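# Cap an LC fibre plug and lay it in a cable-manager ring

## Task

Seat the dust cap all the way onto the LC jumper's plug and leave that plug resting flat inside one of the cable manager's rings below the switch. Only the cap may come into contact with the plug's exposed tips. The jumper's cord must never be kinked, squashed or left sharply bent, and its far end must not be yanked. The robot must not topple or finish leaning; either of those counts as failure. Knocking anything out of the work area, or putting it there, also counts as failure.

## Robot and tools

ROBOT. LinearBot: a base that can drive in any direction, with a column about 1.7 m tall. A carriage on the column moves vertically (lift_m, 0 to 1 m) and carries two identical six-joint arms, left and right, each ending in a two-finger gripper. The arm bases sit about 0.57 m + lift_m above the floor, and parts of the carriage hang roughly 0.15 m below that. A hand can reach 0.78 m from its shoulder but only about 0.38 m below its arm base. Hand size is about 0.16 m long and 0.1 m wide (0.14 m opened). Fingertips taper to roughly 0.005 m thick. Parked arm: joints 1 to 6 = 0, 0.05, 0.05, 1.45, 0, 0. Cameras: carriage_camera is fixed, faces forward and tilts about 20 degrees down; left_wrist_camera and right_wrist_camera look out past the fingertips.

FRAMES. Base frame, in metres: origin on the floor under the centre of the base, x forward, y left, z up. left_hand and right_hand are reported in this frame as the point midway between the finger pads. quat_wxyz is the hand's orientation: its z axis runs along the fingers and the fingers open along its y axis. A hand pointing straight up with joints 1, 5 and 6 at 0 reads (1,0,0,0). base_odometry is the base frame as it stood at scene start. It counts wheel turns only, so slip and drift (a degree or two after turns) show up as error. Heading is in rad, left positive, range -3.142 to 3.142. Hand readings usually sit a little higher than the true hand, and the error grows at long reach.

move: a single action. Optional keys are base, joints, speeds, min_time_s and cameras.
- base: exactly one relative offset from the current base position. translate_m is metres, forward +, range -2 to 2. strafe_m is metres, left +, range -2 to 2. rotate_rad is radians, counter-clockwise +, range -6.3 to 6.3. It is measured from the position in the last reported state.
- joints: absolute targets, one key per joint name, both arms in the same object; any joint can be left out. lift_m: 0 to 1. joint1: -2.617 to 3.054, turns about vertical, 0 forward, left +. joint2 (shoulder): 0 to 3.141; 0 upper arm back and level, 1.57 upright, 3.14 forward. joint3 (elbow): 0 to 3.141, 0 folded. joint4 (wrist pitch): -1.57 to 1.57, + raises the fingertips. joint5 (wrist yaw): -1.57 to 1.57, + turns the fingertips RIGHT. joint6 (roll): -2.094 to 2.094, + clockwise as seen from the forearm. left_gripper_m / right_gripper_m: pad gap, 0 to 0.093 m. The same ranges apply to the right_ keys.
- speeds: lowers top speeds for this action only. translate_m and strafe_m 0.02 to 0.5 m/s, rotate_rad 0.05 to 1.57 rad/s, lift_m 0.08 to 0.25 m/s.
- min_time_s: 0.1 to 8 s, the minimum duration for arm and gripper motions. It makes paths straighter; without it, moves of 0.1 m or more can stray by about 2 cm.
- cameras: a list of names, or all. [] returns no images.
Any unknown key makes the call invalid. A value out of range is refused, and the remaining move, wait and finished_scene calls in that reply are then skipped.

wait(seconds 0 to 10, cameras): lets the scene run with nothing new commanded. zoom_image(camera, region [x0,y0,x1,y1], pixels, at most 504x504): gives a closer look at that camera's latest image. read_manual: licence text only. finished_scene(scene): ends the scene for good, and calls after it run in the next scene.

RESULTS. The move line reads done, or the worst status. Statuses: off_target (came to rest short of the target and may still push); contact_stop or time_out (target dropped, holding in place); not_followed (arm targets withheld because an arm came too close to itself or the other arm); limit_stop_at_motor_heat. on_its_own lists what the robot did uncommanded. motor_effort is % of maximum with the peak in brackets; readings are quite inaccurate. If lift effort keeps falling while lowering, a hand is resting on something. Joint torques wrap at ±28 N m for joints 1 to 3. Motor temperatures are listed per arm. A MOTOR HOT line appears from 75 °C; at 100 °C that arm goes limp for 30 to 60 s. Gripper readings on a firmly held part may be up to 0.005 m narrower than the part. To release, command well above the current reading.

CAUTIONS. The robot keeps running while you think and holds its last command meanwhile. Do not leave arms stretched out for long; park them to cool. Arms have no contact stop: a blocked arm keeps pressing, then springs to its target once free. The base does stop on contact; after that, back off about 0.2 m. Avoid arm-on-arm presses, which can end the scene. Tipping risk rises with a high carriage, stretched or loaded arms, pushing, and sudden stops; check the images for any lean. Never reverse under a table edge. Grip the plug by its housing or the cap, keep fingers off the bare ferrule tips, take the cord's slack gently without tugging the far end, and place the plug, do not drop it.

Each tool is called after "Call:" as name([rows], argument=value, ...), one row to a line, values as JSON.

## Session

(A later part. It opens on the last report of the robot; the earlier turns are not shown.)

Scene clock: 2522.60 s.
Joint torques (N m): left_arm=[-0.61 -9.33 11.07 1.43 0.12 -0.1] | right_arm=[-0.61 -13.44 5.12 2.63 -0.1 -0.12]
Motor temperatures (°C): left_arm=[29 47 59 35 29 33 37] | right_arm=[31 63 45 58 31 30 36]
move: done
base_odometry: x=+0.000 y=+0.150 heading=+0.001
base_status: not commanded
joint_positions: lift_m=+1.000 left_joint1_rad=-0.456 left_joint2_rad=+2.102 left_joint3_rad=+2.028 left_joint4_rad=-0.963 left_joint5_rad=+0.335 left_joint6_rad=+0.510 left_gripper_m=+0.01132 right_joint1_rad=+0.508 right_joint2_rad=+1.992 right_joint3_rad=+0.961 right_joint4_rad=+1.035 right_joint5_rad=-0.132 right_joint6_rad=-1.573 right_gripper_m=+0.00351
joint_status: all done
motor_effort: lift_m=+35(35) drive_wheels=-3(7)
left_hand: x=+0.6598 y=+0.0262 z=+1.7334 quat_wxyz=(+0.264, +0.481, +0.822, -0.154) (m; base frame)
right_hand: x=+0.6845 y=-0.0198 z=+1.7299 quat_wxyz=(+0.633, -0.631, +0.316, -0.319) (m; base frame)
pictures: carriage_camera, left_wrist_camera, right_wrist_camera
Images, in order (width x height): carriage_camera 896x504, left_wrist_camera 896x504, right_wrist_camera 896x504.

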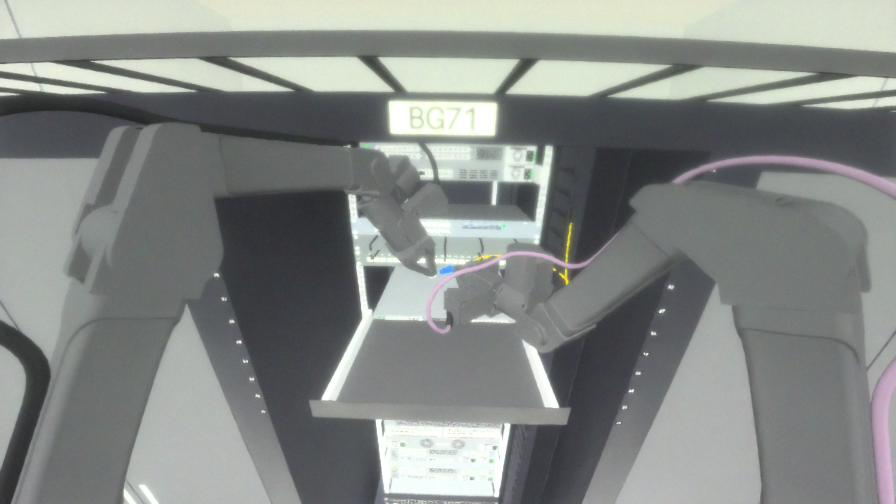

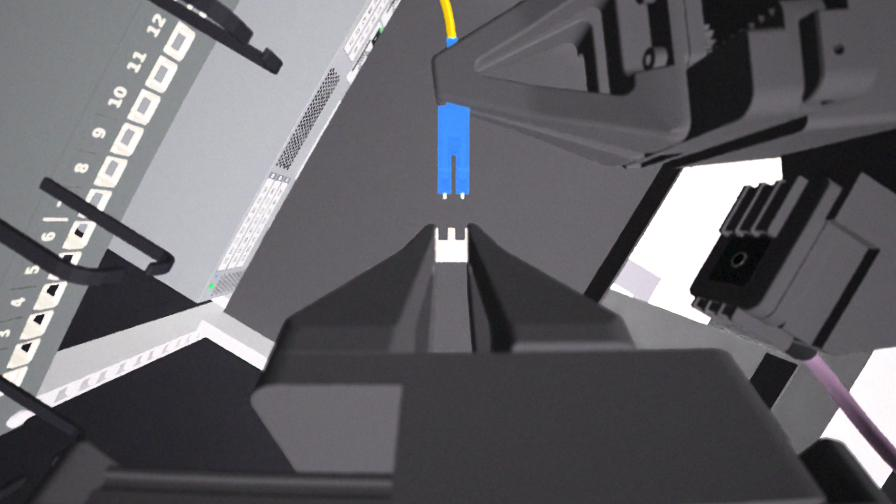

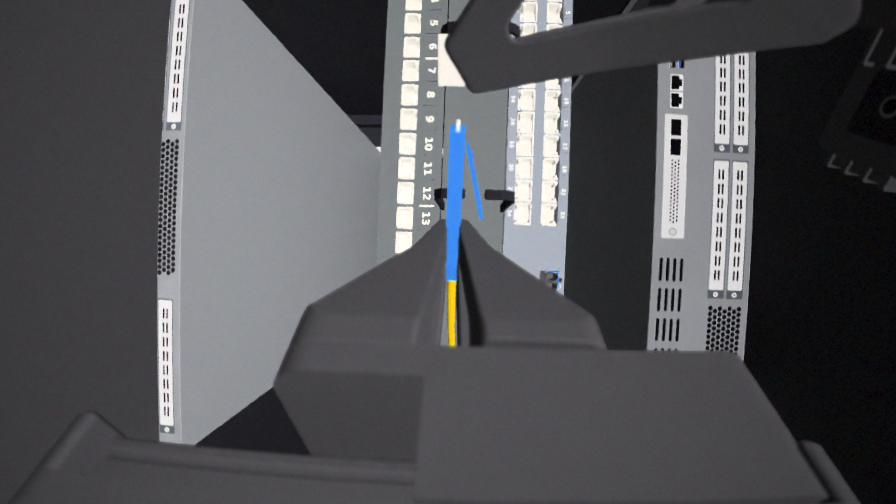

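Call:
move(joints={"left_joint1_rad": -0.4763, "left_joint2_rad": 2.1543, "left_joint3_rad": 2.118, "left_joint4_rad": -0.989, "left_joint5_rad": 0.3157, "left_joint6_rad": 0.4876}, min_time_s=1.5, cameras=["left_wrist_camera", "right_wrist_camera"])

Call:
zoom_image(camera="left_wrist_camera", region=[400, 160, 500, 280])

Call:
zoom_image(camera="right_wrist_camera", region=[400, 30, 540, 190])

Scene clock: 2565.70 s.
Joint torques (N m): left_arm=[-0.61 -9.52 11.03 1.22 0.11 -0.09] | right_arm=[-0.64 -13.41 5.12 2.63 -0.1 -0.12]
Motor temperatures (°C): left_arm=[29 52 62 36 29 33 37] | right_arm=[31 64 45 58 31 30 36]
move: done
base_odometry: x=+0.000 y=+0.150 heading=+0.001
base_status: not commanded
joint_positions: lift_m=+1.000 left_joint1_rad=-0.468 left_joint2_rad=+2.136 left_joint3_rad=+2.080 left_joint4_rad=-0.980 left_joint5_rad=+0.329 left_joint6_rad=+0.499 left_gripper_m=+0.01132 right_joint1_rad=+0.508 right_joint2_rad=+1.992 right_joint3_rad=+0.961 right_joint4_rad=+1.035 right_joint5_rad=-0.132 right_joint6_rad=-1.573 right_gripper_m=+0.00351
joint_status: all done
motor_effort: lift_m=+35(35) drive_wheels=-5(7)
left_hand: x=+0.6631 y=+0.0182 z=+1.7331 quat_wxyz=(+0.263, +0.481, +0.822, -0.154) (m; base frame)
right_hand: x=+0.6845 y=-0.0198 z=+1.7299 quat_wxyz=(+0.633, -0.631, +0.316, -0.319) (m; base frame)
pictures: left_wrist_camera, right_wrist_camera
Images, in order (width x height): left_wrist_camera 896x504, right_wrist_camera 896x504.

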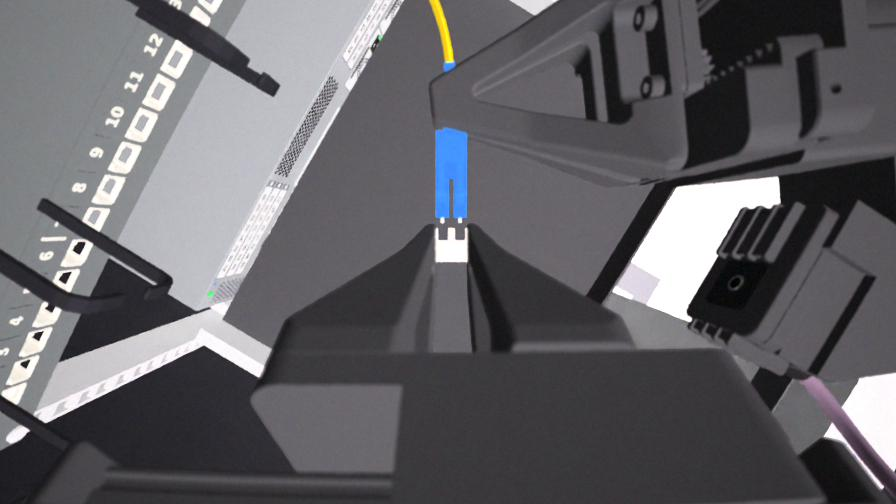

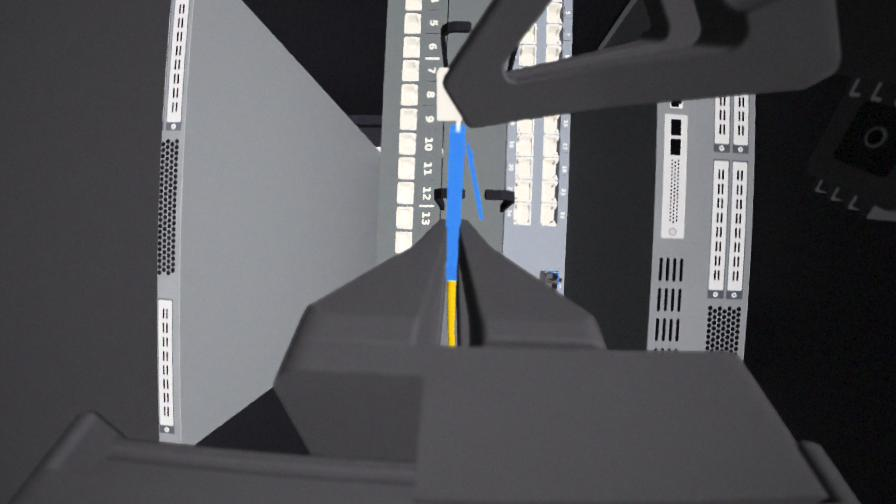

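Scaled by 4.200 from the camera's 896x504 image, which has a finer 1280x720 frame.

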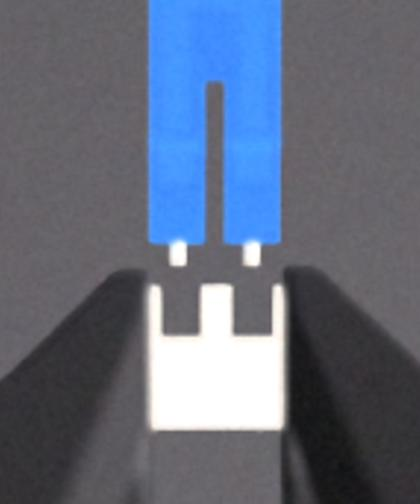

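Scaled by 3.150 from the camera's 896x504 image, which has a finer 1280x720 frame.

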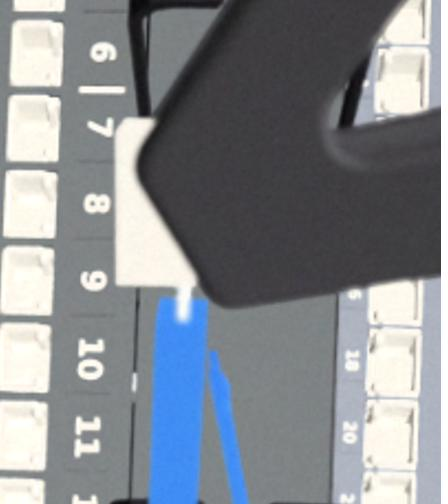

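Call:
move(joints={"left_joint1_rad": -0.4808, "left_joint2_rad": 2.1716, "left_joint3_rad": 2.1467, "left_joint4_rad": -0.999, "left_joint5_rad": 0.3133, "left_joint6_rad": 0.4834}, min_time_s=1.2, cameras=["left_wrist_camera", "right_wrist_camera"])

Call:
zoom_image(camera="left_wrist_camera", region=[400, 160, 500, 280])

Call:
zoom_image(camera="right_wrist_camera", region=[400, 30, 540, 190])

Scene clock: 2598.20 s.
Joint torques (N m): left_arm=[-0.62 -9.65 10.99 1.23 0.1 -0.09] | right_arm=[-0.62 -13.42 5.11 2.62 -0.1 -0.11]
Motor temperatures (°C): left_arm=[29 53 59 36 29 33 37] | right_arm=[31 64 45 58 31 30 37]
move: done
base_odometry: x=+0.000 y=+0.150 heading=+0.001
base_status: not commanded
joint_positions: lift_m=+1.000 left_joint1_rad=-0.472 left_joint2_rad=+2.153 left_joint3_rad=+2.109 left_joint4_rad=-0.991 left_joint5_rad=+0.327 left_joint6_rad=+0.495 left_gripper_m=+0.01132 right_joint1_rad=+0.508 right_joint2_rad=+1.992 right_joint3_rad=+0.961 right_joint4_rad=+1.035 right_joint5_rad=-0.132 right_joint6_rad=-1.573 right_gripper_m=+0.00351
joint_status: all done
motor_effort: lift_m=+35(35) drive_wheels=-2(5)
left_hand: x=+0.6652 y=+0.0151 z=+1.7334 quat_wxyz=(+0.263, +0.480, +0.822, -0.154) (m; base frame)
right_hand: x=+0.6845 y=-0.0198 z=+1.7299 quat_wxyz=(+0.633, -0.631, +0.316, -0.319) (m; base frame)
pictures: left_wrist_camera, right_wrist_camera
Images, in order (width x height): left_wrist_camera 896x504, right_wrist_camera 896x504.

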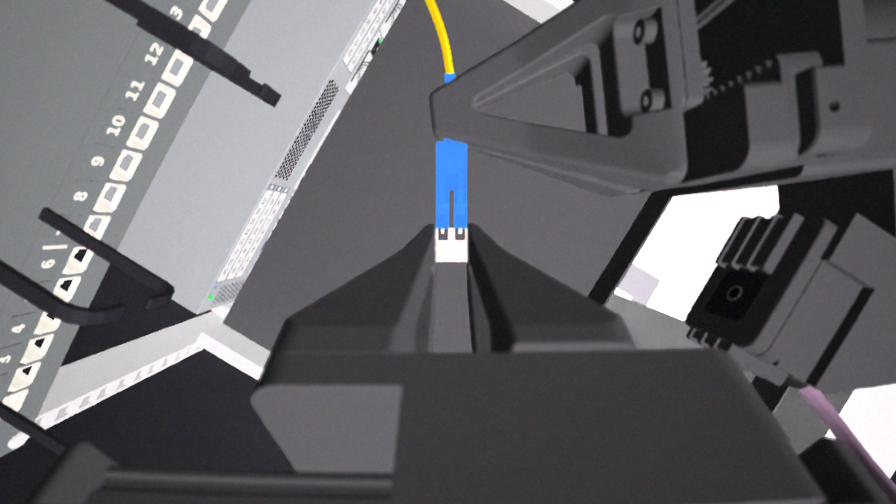

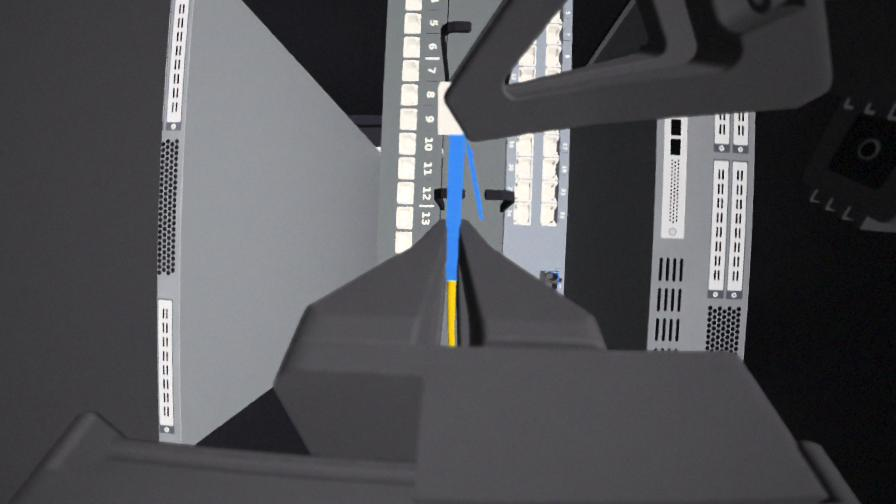

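Scaled by 4.200 from the camera's 896x504 image, which has a finer 1280x720 frame.

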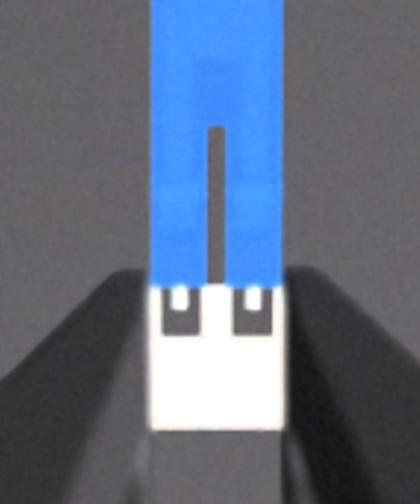

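Scaled by 3.150 from the camera's 896x504 image, which has a finer 1280x720 frame.

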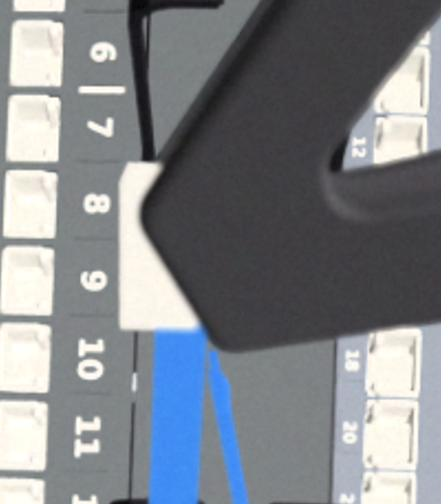

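Call:
move(joints={"left_joint1_rad": -0.4826, "left_joint2_rad": 2.1777, "left_joint3_rad": 2.1563, "left_joint4_rad": -1.002, "left_joint5_rad": 0.3123, "left_joint6_rad": 0.4816}, min_time_s=1, cameras=["left_wrist_camera", "right_wrist_camera"])

Call:
zoom_image(camera="left_wrist_camera", region=[410, 190, 490, 270])

Call:
zoom_image(camera="right_wrist_camera", region=[400, 50, 520, 210])

Scene clock: 2628.30 s.
Joint torques (N m): left_arm=[-0.79 -9.62 11 1.24 0.11 -0.1] | right_arm=[-0.62 -13.41 5.15 2.62 -0.09 -0.11]
Motor temperatures (°C): left_arm=[29 53 59 37 29 33 37] | right_arm=[31 64 44 58 31 30 37]
move: done
base_odometry: x=+0.000 y=+0.150 heading=+0.001
base_status: not commanded
joint_positions: lift_m=+1.000 left_joint1_rad=-0.472 left_joint2_rad=+2.159 left_joint3_rad=+2.118 left_joint4_rad=-0.996 left_joint5_rad=+0.325 left_joint6_rad=+0.493 left_gripper_m=+0.01132 right_joint1_rad=+0.508 right_joint2_rad=+1.992 right_joint3_rad=+0.961 right_joint4_rad=+1.035 right_joint5_rad=-0.132 right_joint6_rad=-1.573 right_gripper_m=+0.00351
joint_status: all done
motor_effort: lift_m=+35(35) drive_wheels=+0(8)
left_hand: x=+0.6660 y=+0.0148 z=+1.7334 quat_wxyz=(+0.262, +0.480, +0.823, -0.154) (m; base frame)
right_hand: x=+0.6845 y=-0.0198 z=+1.7300 quat_wxyz=(+0.633, -0.631, +0.316, -0.319) (m; base frame)
pictures: left_wrist_camera, right_wrist_camera
Images, in order (width x height): left_wrist_camera 896x504, right_wrist_camera 896x504.

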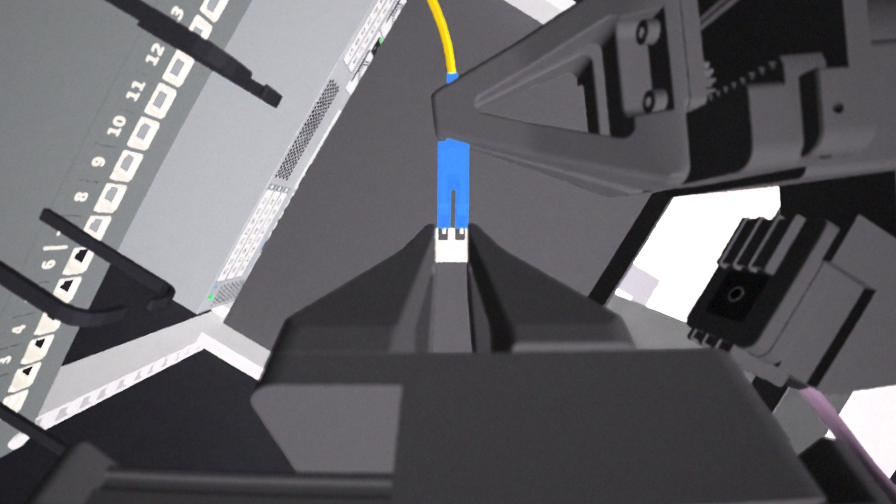

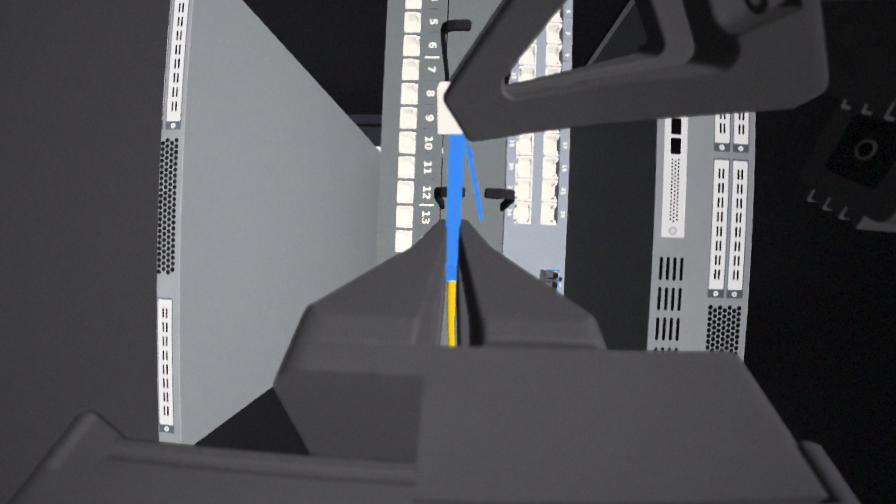

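Scaled by 6.300 from the camera's 896x504 image, which has a finer 1280x720 frame.

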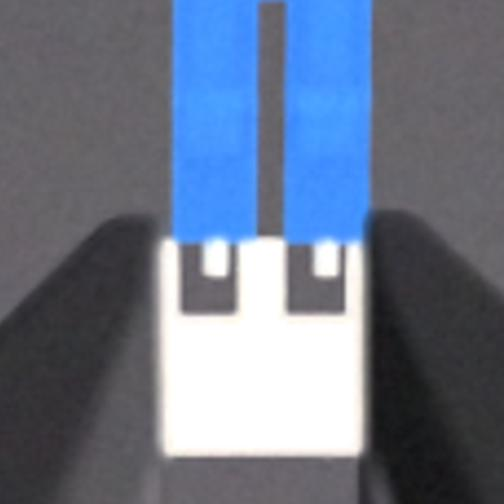

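Scaled by 3.150 from the camera's 896x504 image, which has a finer 1280x720 frame.

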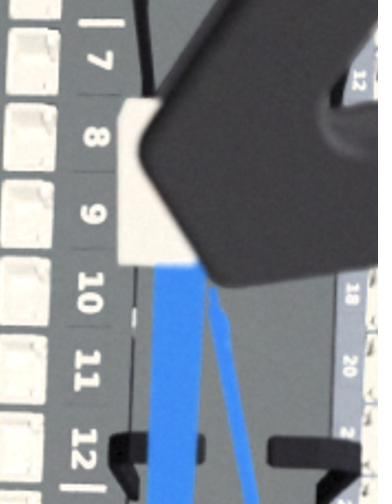

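Call:
move(joints={"left_joint1_rad": -0.487, "left_joint2_rad": 2.1815, "left_joint3_rad": 2.1622, "left_joint4_rad": -1.0036, "left_joint5_rad": 0.311, "left_joint6_rad": 0.480}, min_time_s=1, cameras=["left_wrist_camera", "right_wrist_camera"])

Call:
zoom_image(camera="left_wrist_camera", region=[410, 190, 490, 270])

Call:
zoom_image(camera="right_wrist_camera", region=[400, 50, 520, 210])

Scene clock: 2661.50 s.
Joint torques (N m): left_arm=[-0.69 -9.69 10.93 1.26 0.13 -0.09] | right_arm=[-0.64 -13.42 5.14 2.63 -0.09 -0.12]
Motor temperatures (°C): left_arm=[29 53 61 37 29 33 37] | right_arm=[31 64 44 58 31 30 37]
move: done
base_odometry: x=+0.000 y=+0.150 heading=+0.001
base_status: not commanded
joint_positions: lift_m=+1.000 left_joint1_rad=-0.478 left_joint2_rad=+2.163 left_joint3_rad=+2.125 left_joint4_rad=-0.998 left_joint5_rad=+0.321 left_joint6_rad=+0.491 left_gripper_m=+0.01132 right_joint1_rad=+0.508 right_joint2_rad=+1.992 right_joint3_rad=+0.961 right_joint4_rad=+1.035 right_joint5_rad=-0.132 right_joint6_rad=-1.573 right_gripper_m=+0.00351
joint_status: all done
motor_effort: lift_m=+35(35) drive_wheels=+0(6)
left_hand: x=+0.6655 y=+0.0125 z=+1.7331 quat_wxyz=(+0.262, +0.481, +0.823, -0.152) (m; base frame)
right_hand: x=+0.6845 y=-0.0197 z=+1.7300 quat_wxyz=(+0.633, -0.631, +0.316, -0.319) (m; base frame)
pictures: left_wrist_camera, right_wrist_camera
Images, in order (width x height): left_wrist_camera 896x504, right_wrist_camera 896x504.

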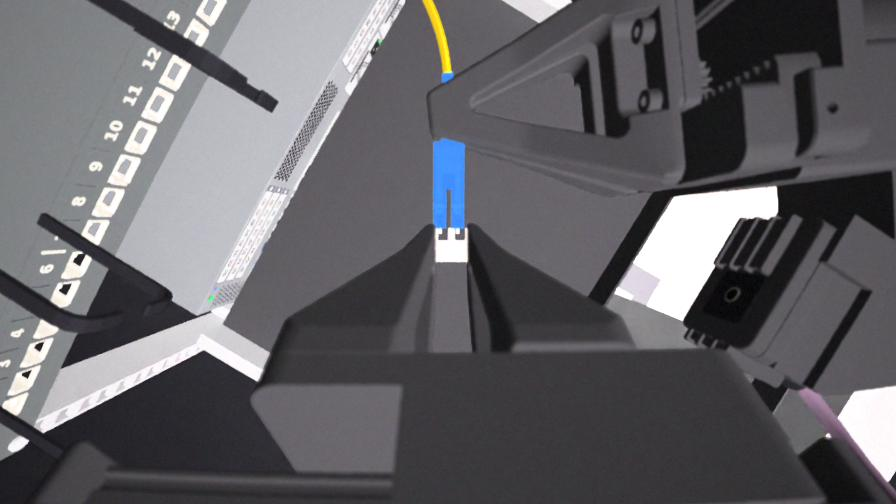

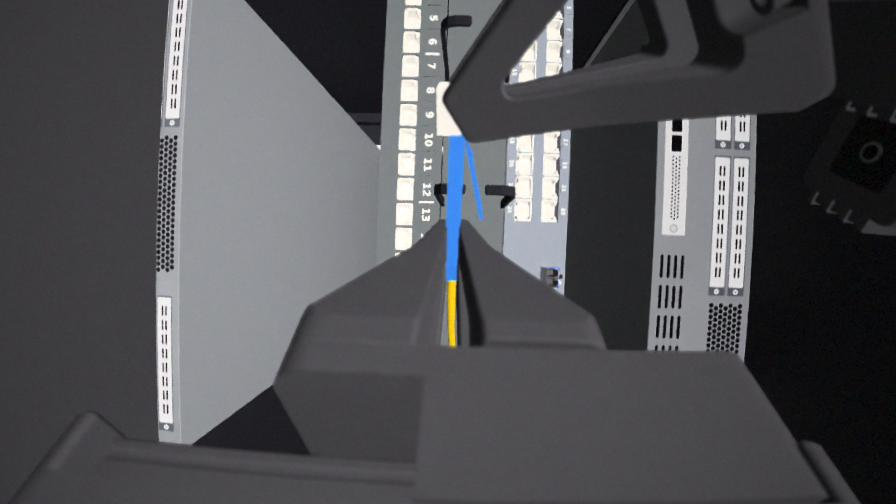

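Scaled by 6.300 from the camera's 896x504 image, which has a finer 1280x720 frame.

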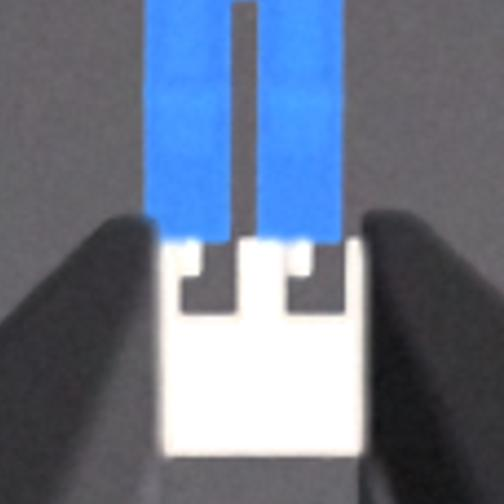

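Scaled by 3.150 from the camera's 896x504 image, which has a finer 1280x720 frame.

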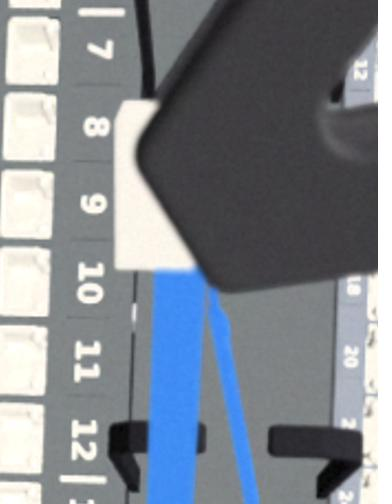

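Call:
move(cameras=["left_wrist_camera", "right_wrist_camera"])

Call:
zoom_image(camera="left_wrist_camera", region=[410, 190, 490, 270])

Call:
zoom_image(camera="right_wrist_camera", region=[400, 50, 520, 210])

Scene clock: 2700.83 s.
Joint torques (N m): left_arm=[-0.68 -9.68 10.93 1.26 0.14 -0.08] | right_arm=[-0.62 -13.41 5.12 2.62 -0.09 -0.12]
Motor temperatures (°C): left_arm=[29 57 61 37 29 33 37] | right_arm=[31 64 44 58 31 30 37]
base_odometry: x=+0.000 y=+0.150 heading=+0.001
base_status: not commanded
joint_positions: lift_m=+1.000 left_joint1_rad=-0.478 left_joint2_rad=+2.163 left_joint3_rad=+2.125 left_joint4_rad=-0.998 left_joint5_rad=+0.321 left_joint6_rad=+0.491 left_gripper_m=+0.01132 right_joint1_rad=+0.508 right_joint2_rad=+1.992 right_joint3_rad=+0.961 right_joint4_rad=+1.035 right_joint5_rad=-0.132 right_joint6_rad=-1.573 right_gripper_m=+0.00351
joint_status: all done
motor_effort: lift_m=+34(35) drive_wheels=-4(6)
left_hand: x=+0.6655 y=+0.0125 z=+1.7331 quat_wxyz=(+0.262, +0.481, +0.823, -0.152) (m; base frame)
right_hand: x=+0.6845 y=-0.0197 z=+1.7300 quat_wxyz=(+0.633, -0.631, +0.316, -0.319) (m; base frame)
pictures: left_wrist_camera, right_wrist_camera
Images, in order (width x height): left_wrist_camera 896x504, right_wrist_camera 896x504.

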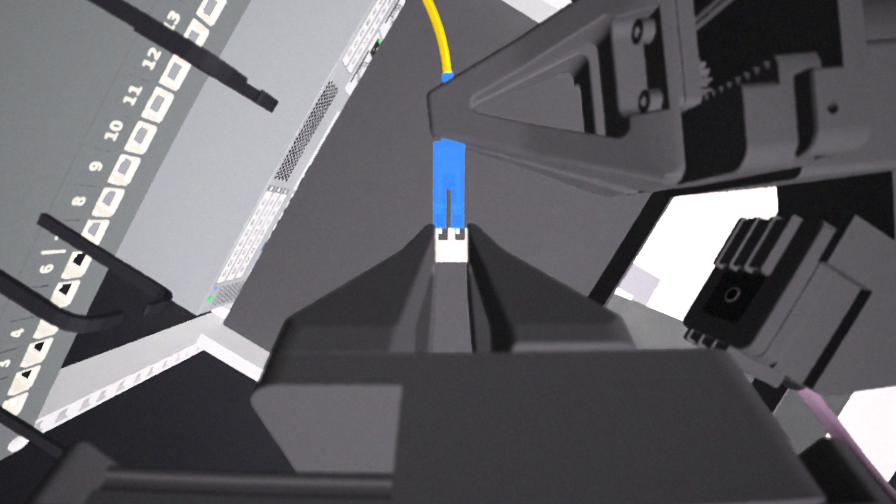

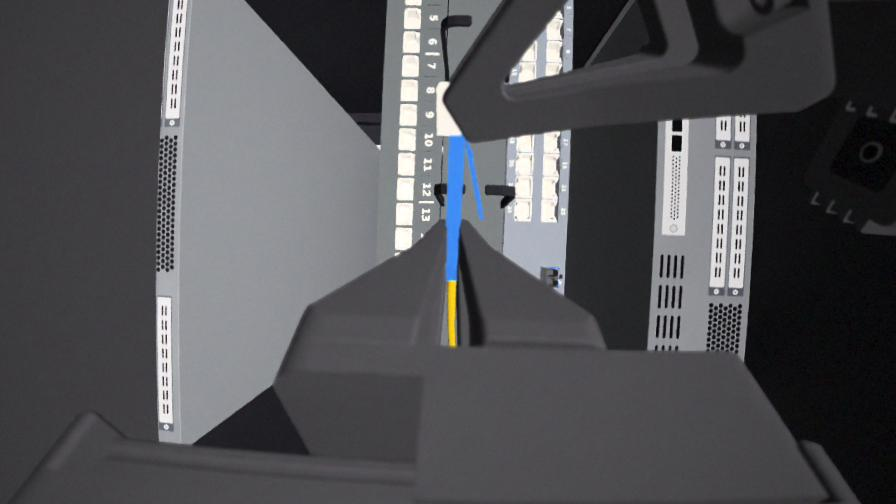

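Scaled by 6.300 from the camera's 896x504 image, which has a finer 1280x720 frame.

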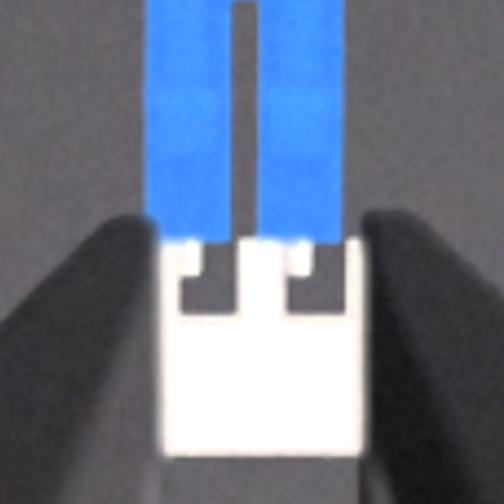

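Scaled by 3.150 from the camera's 896x504 image, which has a finer 1280x720 frame.

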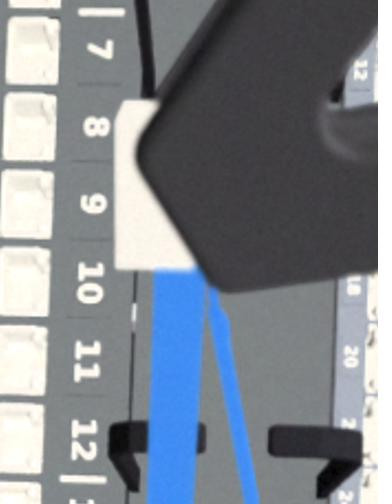

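Call:
move(joints={"left_joint1_rad": -0.469}, min_time_s=1.0, cameras=["left_wrist_camera"])

Call:
zoom_image(camera="left_wrist_camera", region=[410, 190, 490, 270])

Scene clock: 2741.70 s.
Joint torques (N m): left_arm=[0.61 -9.7 10.93 1.25 0.13 -0.09] | right_arm=[-0.59 -13.42 5.12 2.62 -0.09 -0.11]
Motor temperatures (°C): left_arm=[29 58 61 37 29 33 37] | right_arm=[31 65 44 58 31 30 37]
move: done
base_odometry: x=+0.000 y=+0.150 heading=+0.001
base_status: not commanded
joint_positions: lift_m=+1.000 left_joint1_rad=-0.476 left_joint2_rad=+2.163 left_joint3_rad=+2.125 left_joint4_rad=-0.998 left_joint5_rad=+0.321 left_joint6_rad=+0.491 left_gripper_m=+0.01132 right_joint1_rad=+0.508 right_joint2_rad=+1.992 right_joint3_rad=+0.961 right_joint4_rad=+1.035 right_joint5_rad=-0.132 right_joint6_rad=-1.573 right_gripper_m=+0.00351
joint_status: all done
motor_effort: lift_m=+35(35) drive_wheels=-3(8)
left_hand: x=+0.6662 y=+0.0135 z=+1.7331 quat_wxyz=(+0.262, +0.480, +0.823, -0.152) (m; base frame)
right_hand: x=+0.6845 y=-0.0197 z=+1.7300 quat_wxyz=(+0.633, -0.631, +0.316, -0.319) (m; base frame)
pictures: left_wrist_camera
Images, in order (width x height): left_wrist_camera 896x504.

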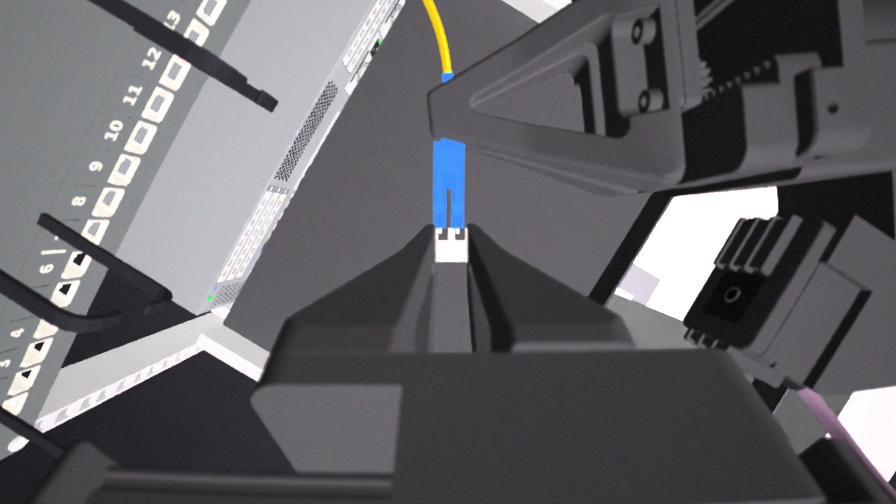

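Scaled by 6.300 from the camera's 896x504 image, which has a finer 1280x720 frame.

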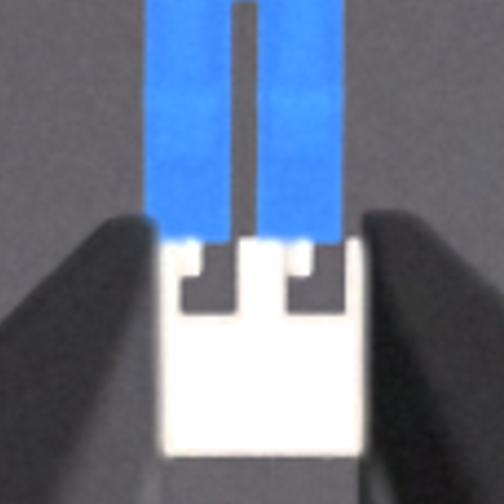

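Call:
move(cameras=["left_wrist_camera", "right_wrist_camera"])

Call:
zoom_image(camera="left_wrist_camera", region=[410, 190, 490, 270])

Call:
zoom_image(camera="right_wrist_camera", region=[400, 50, 520, 210])

Scene clock: 2747.07 s.
Joint torques (N m): left_arm=[0.61 -9.7 10.95 1.26 0.13 -0.09] | right_arm=[-0.64 -13.44 5.11 2.62 -0.1 -0.11]
Motor temperatures (°C): left_arm=[29 58 61 37 29 33 37] | right_arm=[31 65 44 58 31 30 37]
base_odometry: x=+0.000 y=+0.150 heading=+0.001
base_status: not commanded
joint_positions: lift_m=+1.000 left_joint1_rad=-0.476 left_joint2_rad=+2.163 left_joint3_rad=+2.125 left_joint4_rad=-0.998 left_joint5_rad=+0.321 left_joint6_rad=+0.491 left_gripper_m=+0.01132 right_joint1_rad=+0.508 right_joint2_rad=+1.992 right_joint3_rad=+0.961 right_joint4_rad=+1.035 right_joint5_rad=-0.132 right_joint6_rad=-1.573 right_gripper_m=+0.00351
joint_status: all done
motor_effort: lift_m=+35(35) drive_wheels=-5(8)
left_hand: x=+0.6662 y=+0.0135 z=+1.7331 quat_wxyz=(+0.262, +0.480, +0.823, -0.152) (m; base frame)
right_hand: x=+0.6845 y=-0.0197 z=+1.7300 quat_wxyz=(+0.633, -0.631, +0.316, -0.319) (m; base frame)
pictures: left_wrist_camera, right_wrist_camera
Images, in order (width x height): left_wrist_camera 896x504, right_wrist_camera 896x504.

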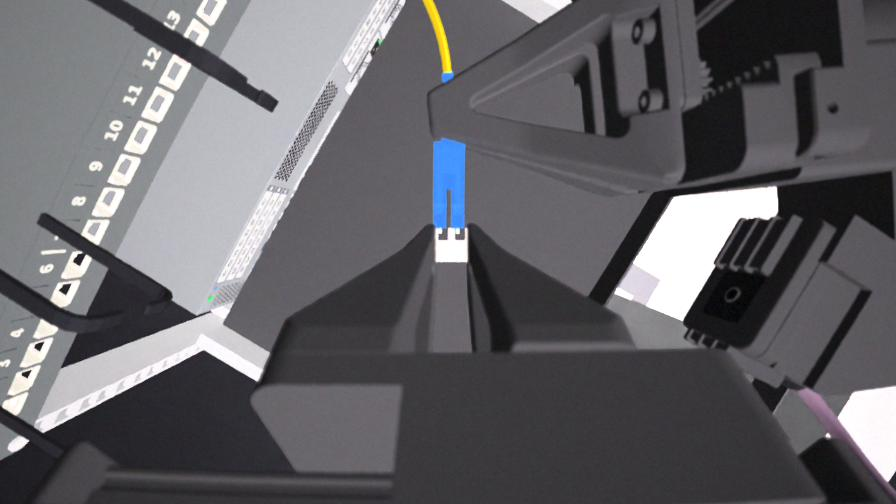

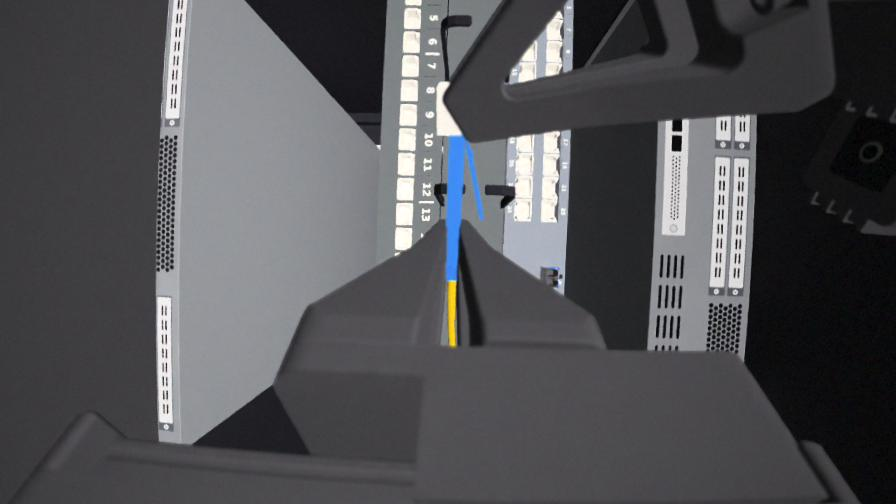

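Scaled by 6.300 from the camera's 896x504 image, which has a finer 1280x720 frame.

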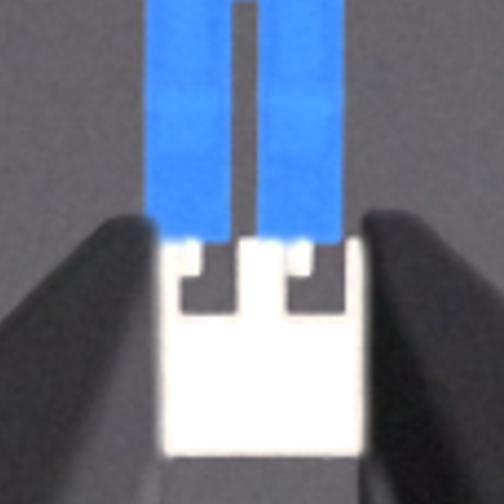

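Scaled by 3.150 from the camera's 896x504 image, which has a finer 1280x720 frame.

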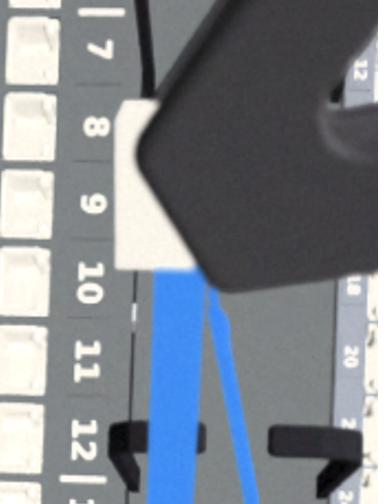

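Call:
move(joints={"left_joint1_rad": -0.465}, min_time_s=1.0, cameras=["left_wrist_camera"])

Call:
zoom_image(camera="left_wrist_camera", region=[410, 190, 490, 270])

Call:
zoom_image(camera="left_wrist_camera", region=[400, 60, 560, 220])

Scene clock: 2798.17 s.
Joint torques (N m): left_arm=[0.79 -9.7 10.96 1.25 0.13 -0.08] | right_arm=[-0.62 -13.41 5.12 2.62 -0.1 -0.11]
Motor temperatures (°C): left_arm=[29 59 62 37 29 33 37] | right_arm=[31 65 44 58 31 30 37]
move: done
base_odometry: x=+0.000 y=+0.150 heading=+0.001
base_status: not commanded
joint_positions: lift_m=+1.000 left_joint1_rad=-0.474 left_joint2_rad=+2.163 left_joint3_rad=+2.125 left_joint4_rad=-0.998 left_joint5_rad=+0.321 left_joint6_rad=+0.491 left_gripper_m=+0.01132 right_joint1_rad=+0.508 right_joint2_rad=+1.992 right_joint3_rad=+0.961 right_joint4_rad=+1.035 right_joint5_rad=-0.132 right_joint6_rad=-1.573 right_gripper_m=+0.00351
joint_status: all done
motor_effort: lift_m=+35(35) drive_wheels=-3(7)
left_hand: x=+0.6666 y=+0.0142 z=+1.7331 quat_wxyz=(+0.262, +0.479, +0.824, -0.152) (m; base frame)
right_hand: x=+0.6845 y=-0.0197 z=+1.7300 quat_wxyz=(+0.633, -0.631, +0.316, -0.319) (m; base frame)
pictures: left_wrist_camera
Images, in order (width x height): left_wrist_camera 896x504.

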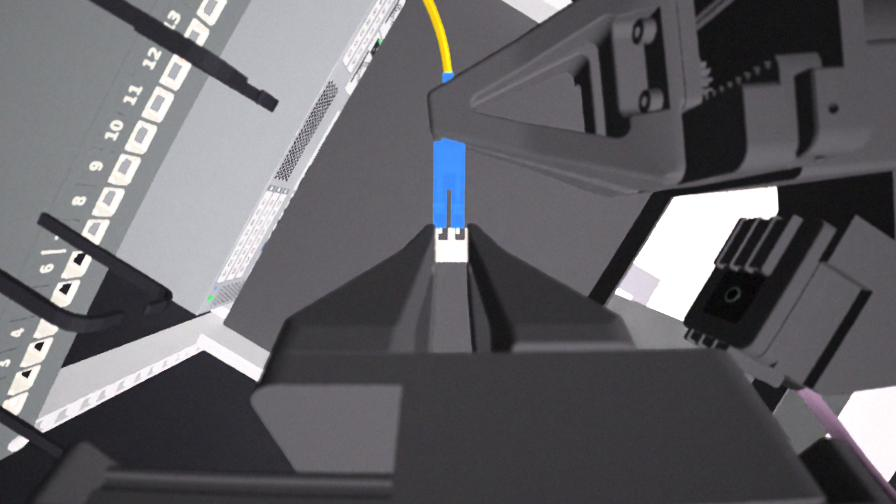

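Scaled by 6.300 from the camera's 896x504 image, which has a finer 1280x720 frame.

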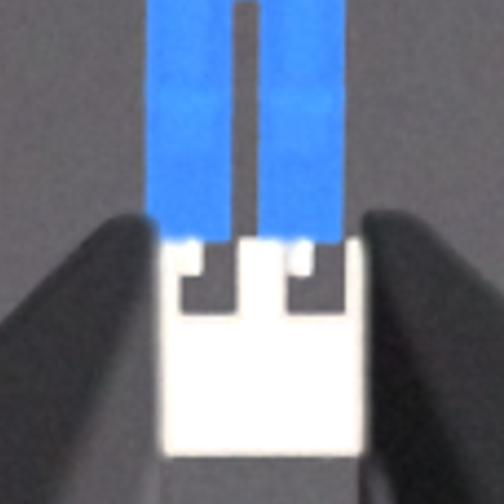

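Scaled by 3.150 from the camera's 896x504 image, which has a finer 1280x720 frame.

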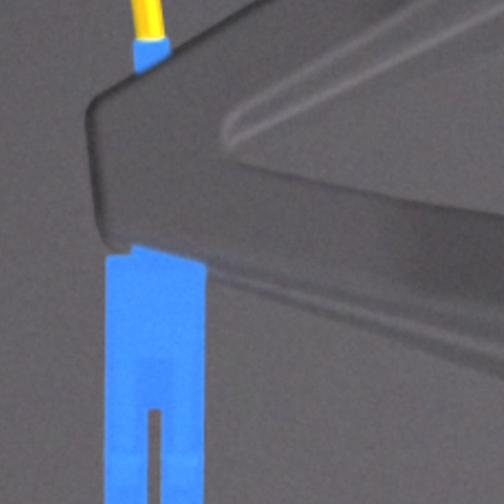

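Call:
move(joints={"left_joint1_rad": -0.460}, min_time_s=1.0, cameras=["left_wrist_camera"])

Call:
zoom_image(camera="left_wrist_camera", region=[410, 190, 490, 270])

Call:
zoom_image(camera="left_wrist_camera", region=[400, 60, 560, 220])

Scene clock: 2818.73 s.
Joint torques (N m): left_arm=[0.69 -9.65 10.95 1.26 0.14 -0.08] | right_arm=[-0.62 -13.41 5.14 2.62 -0.09 -0.11]
Motor temperatures (°C): left_arm=[29 59 62 37 29 33 37] | right_arm=[31 65 44 58 31 30 37]
move: done
base_odometry: x=+0.000 y=+0.150 heading=+0.001
base_status: not commanded
joint_positions: lift_m=+1.000 left_joint1_rad=-0.468 left_joint2_rad=+2.163 left_joint3_rad=+2.125 left_joint4_rad=-0.998 left_joint5_rad=+0.321 left_joint6_rad=+0.491 left_gripper_m=+0.01132 right_joint1_rad=+0.508 right_joint2_rad=+1.992 right_joint3_rad=+0.961 right_joint4_rad=+1.035 right_joint5_rad=-0.132 right_joint6_rad=-1.573 right_gripper_m=+0.00351
joint_status: all done
motor_effort: lift_m=+35(35) drive_wheels=-1(7)
left_hand: x=+0.6685 y=+0.0171 z=+1.7331 quat_wxyz=(+0.262, +0.477, +0.825, -0.151) (m; base frame)
right_hand: x=+0.6845 y=-0.0197 z=+1.7300 quat_wxyz=(+0.633, -0.631, +0.316, -0.319) (m; base frame)
pictures: left_wrist_camera
Images, in order (width x height): left_wrist_camera 896x504.

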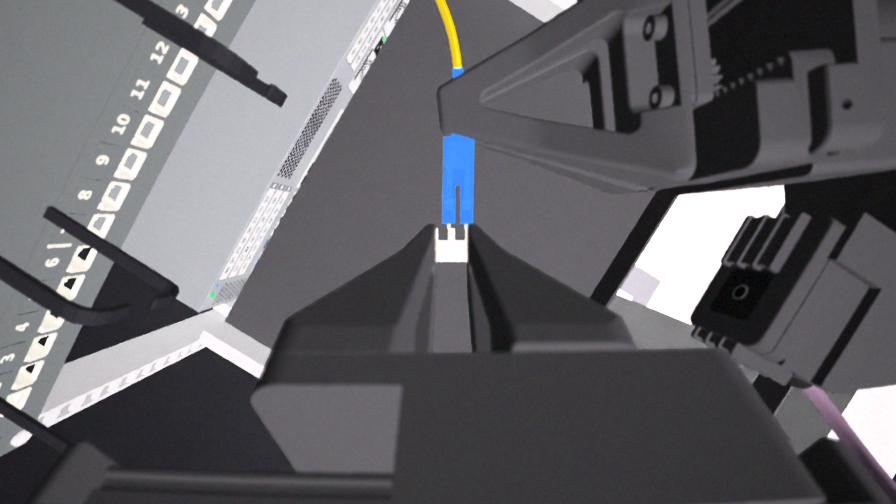

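Scaled by 6.300 from the camera's 896x504 image, which has a finer 1280x720 frame.

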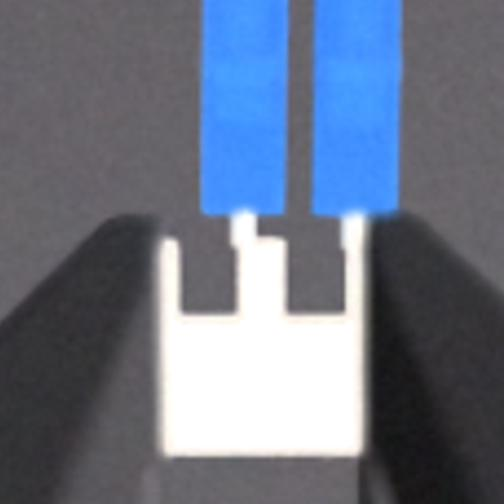

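Scaled by 3.150 from the camera's 896x504 image, which has a finer 1280x720 frame.

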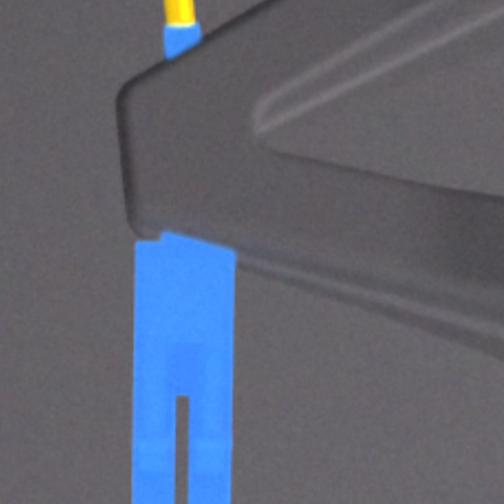

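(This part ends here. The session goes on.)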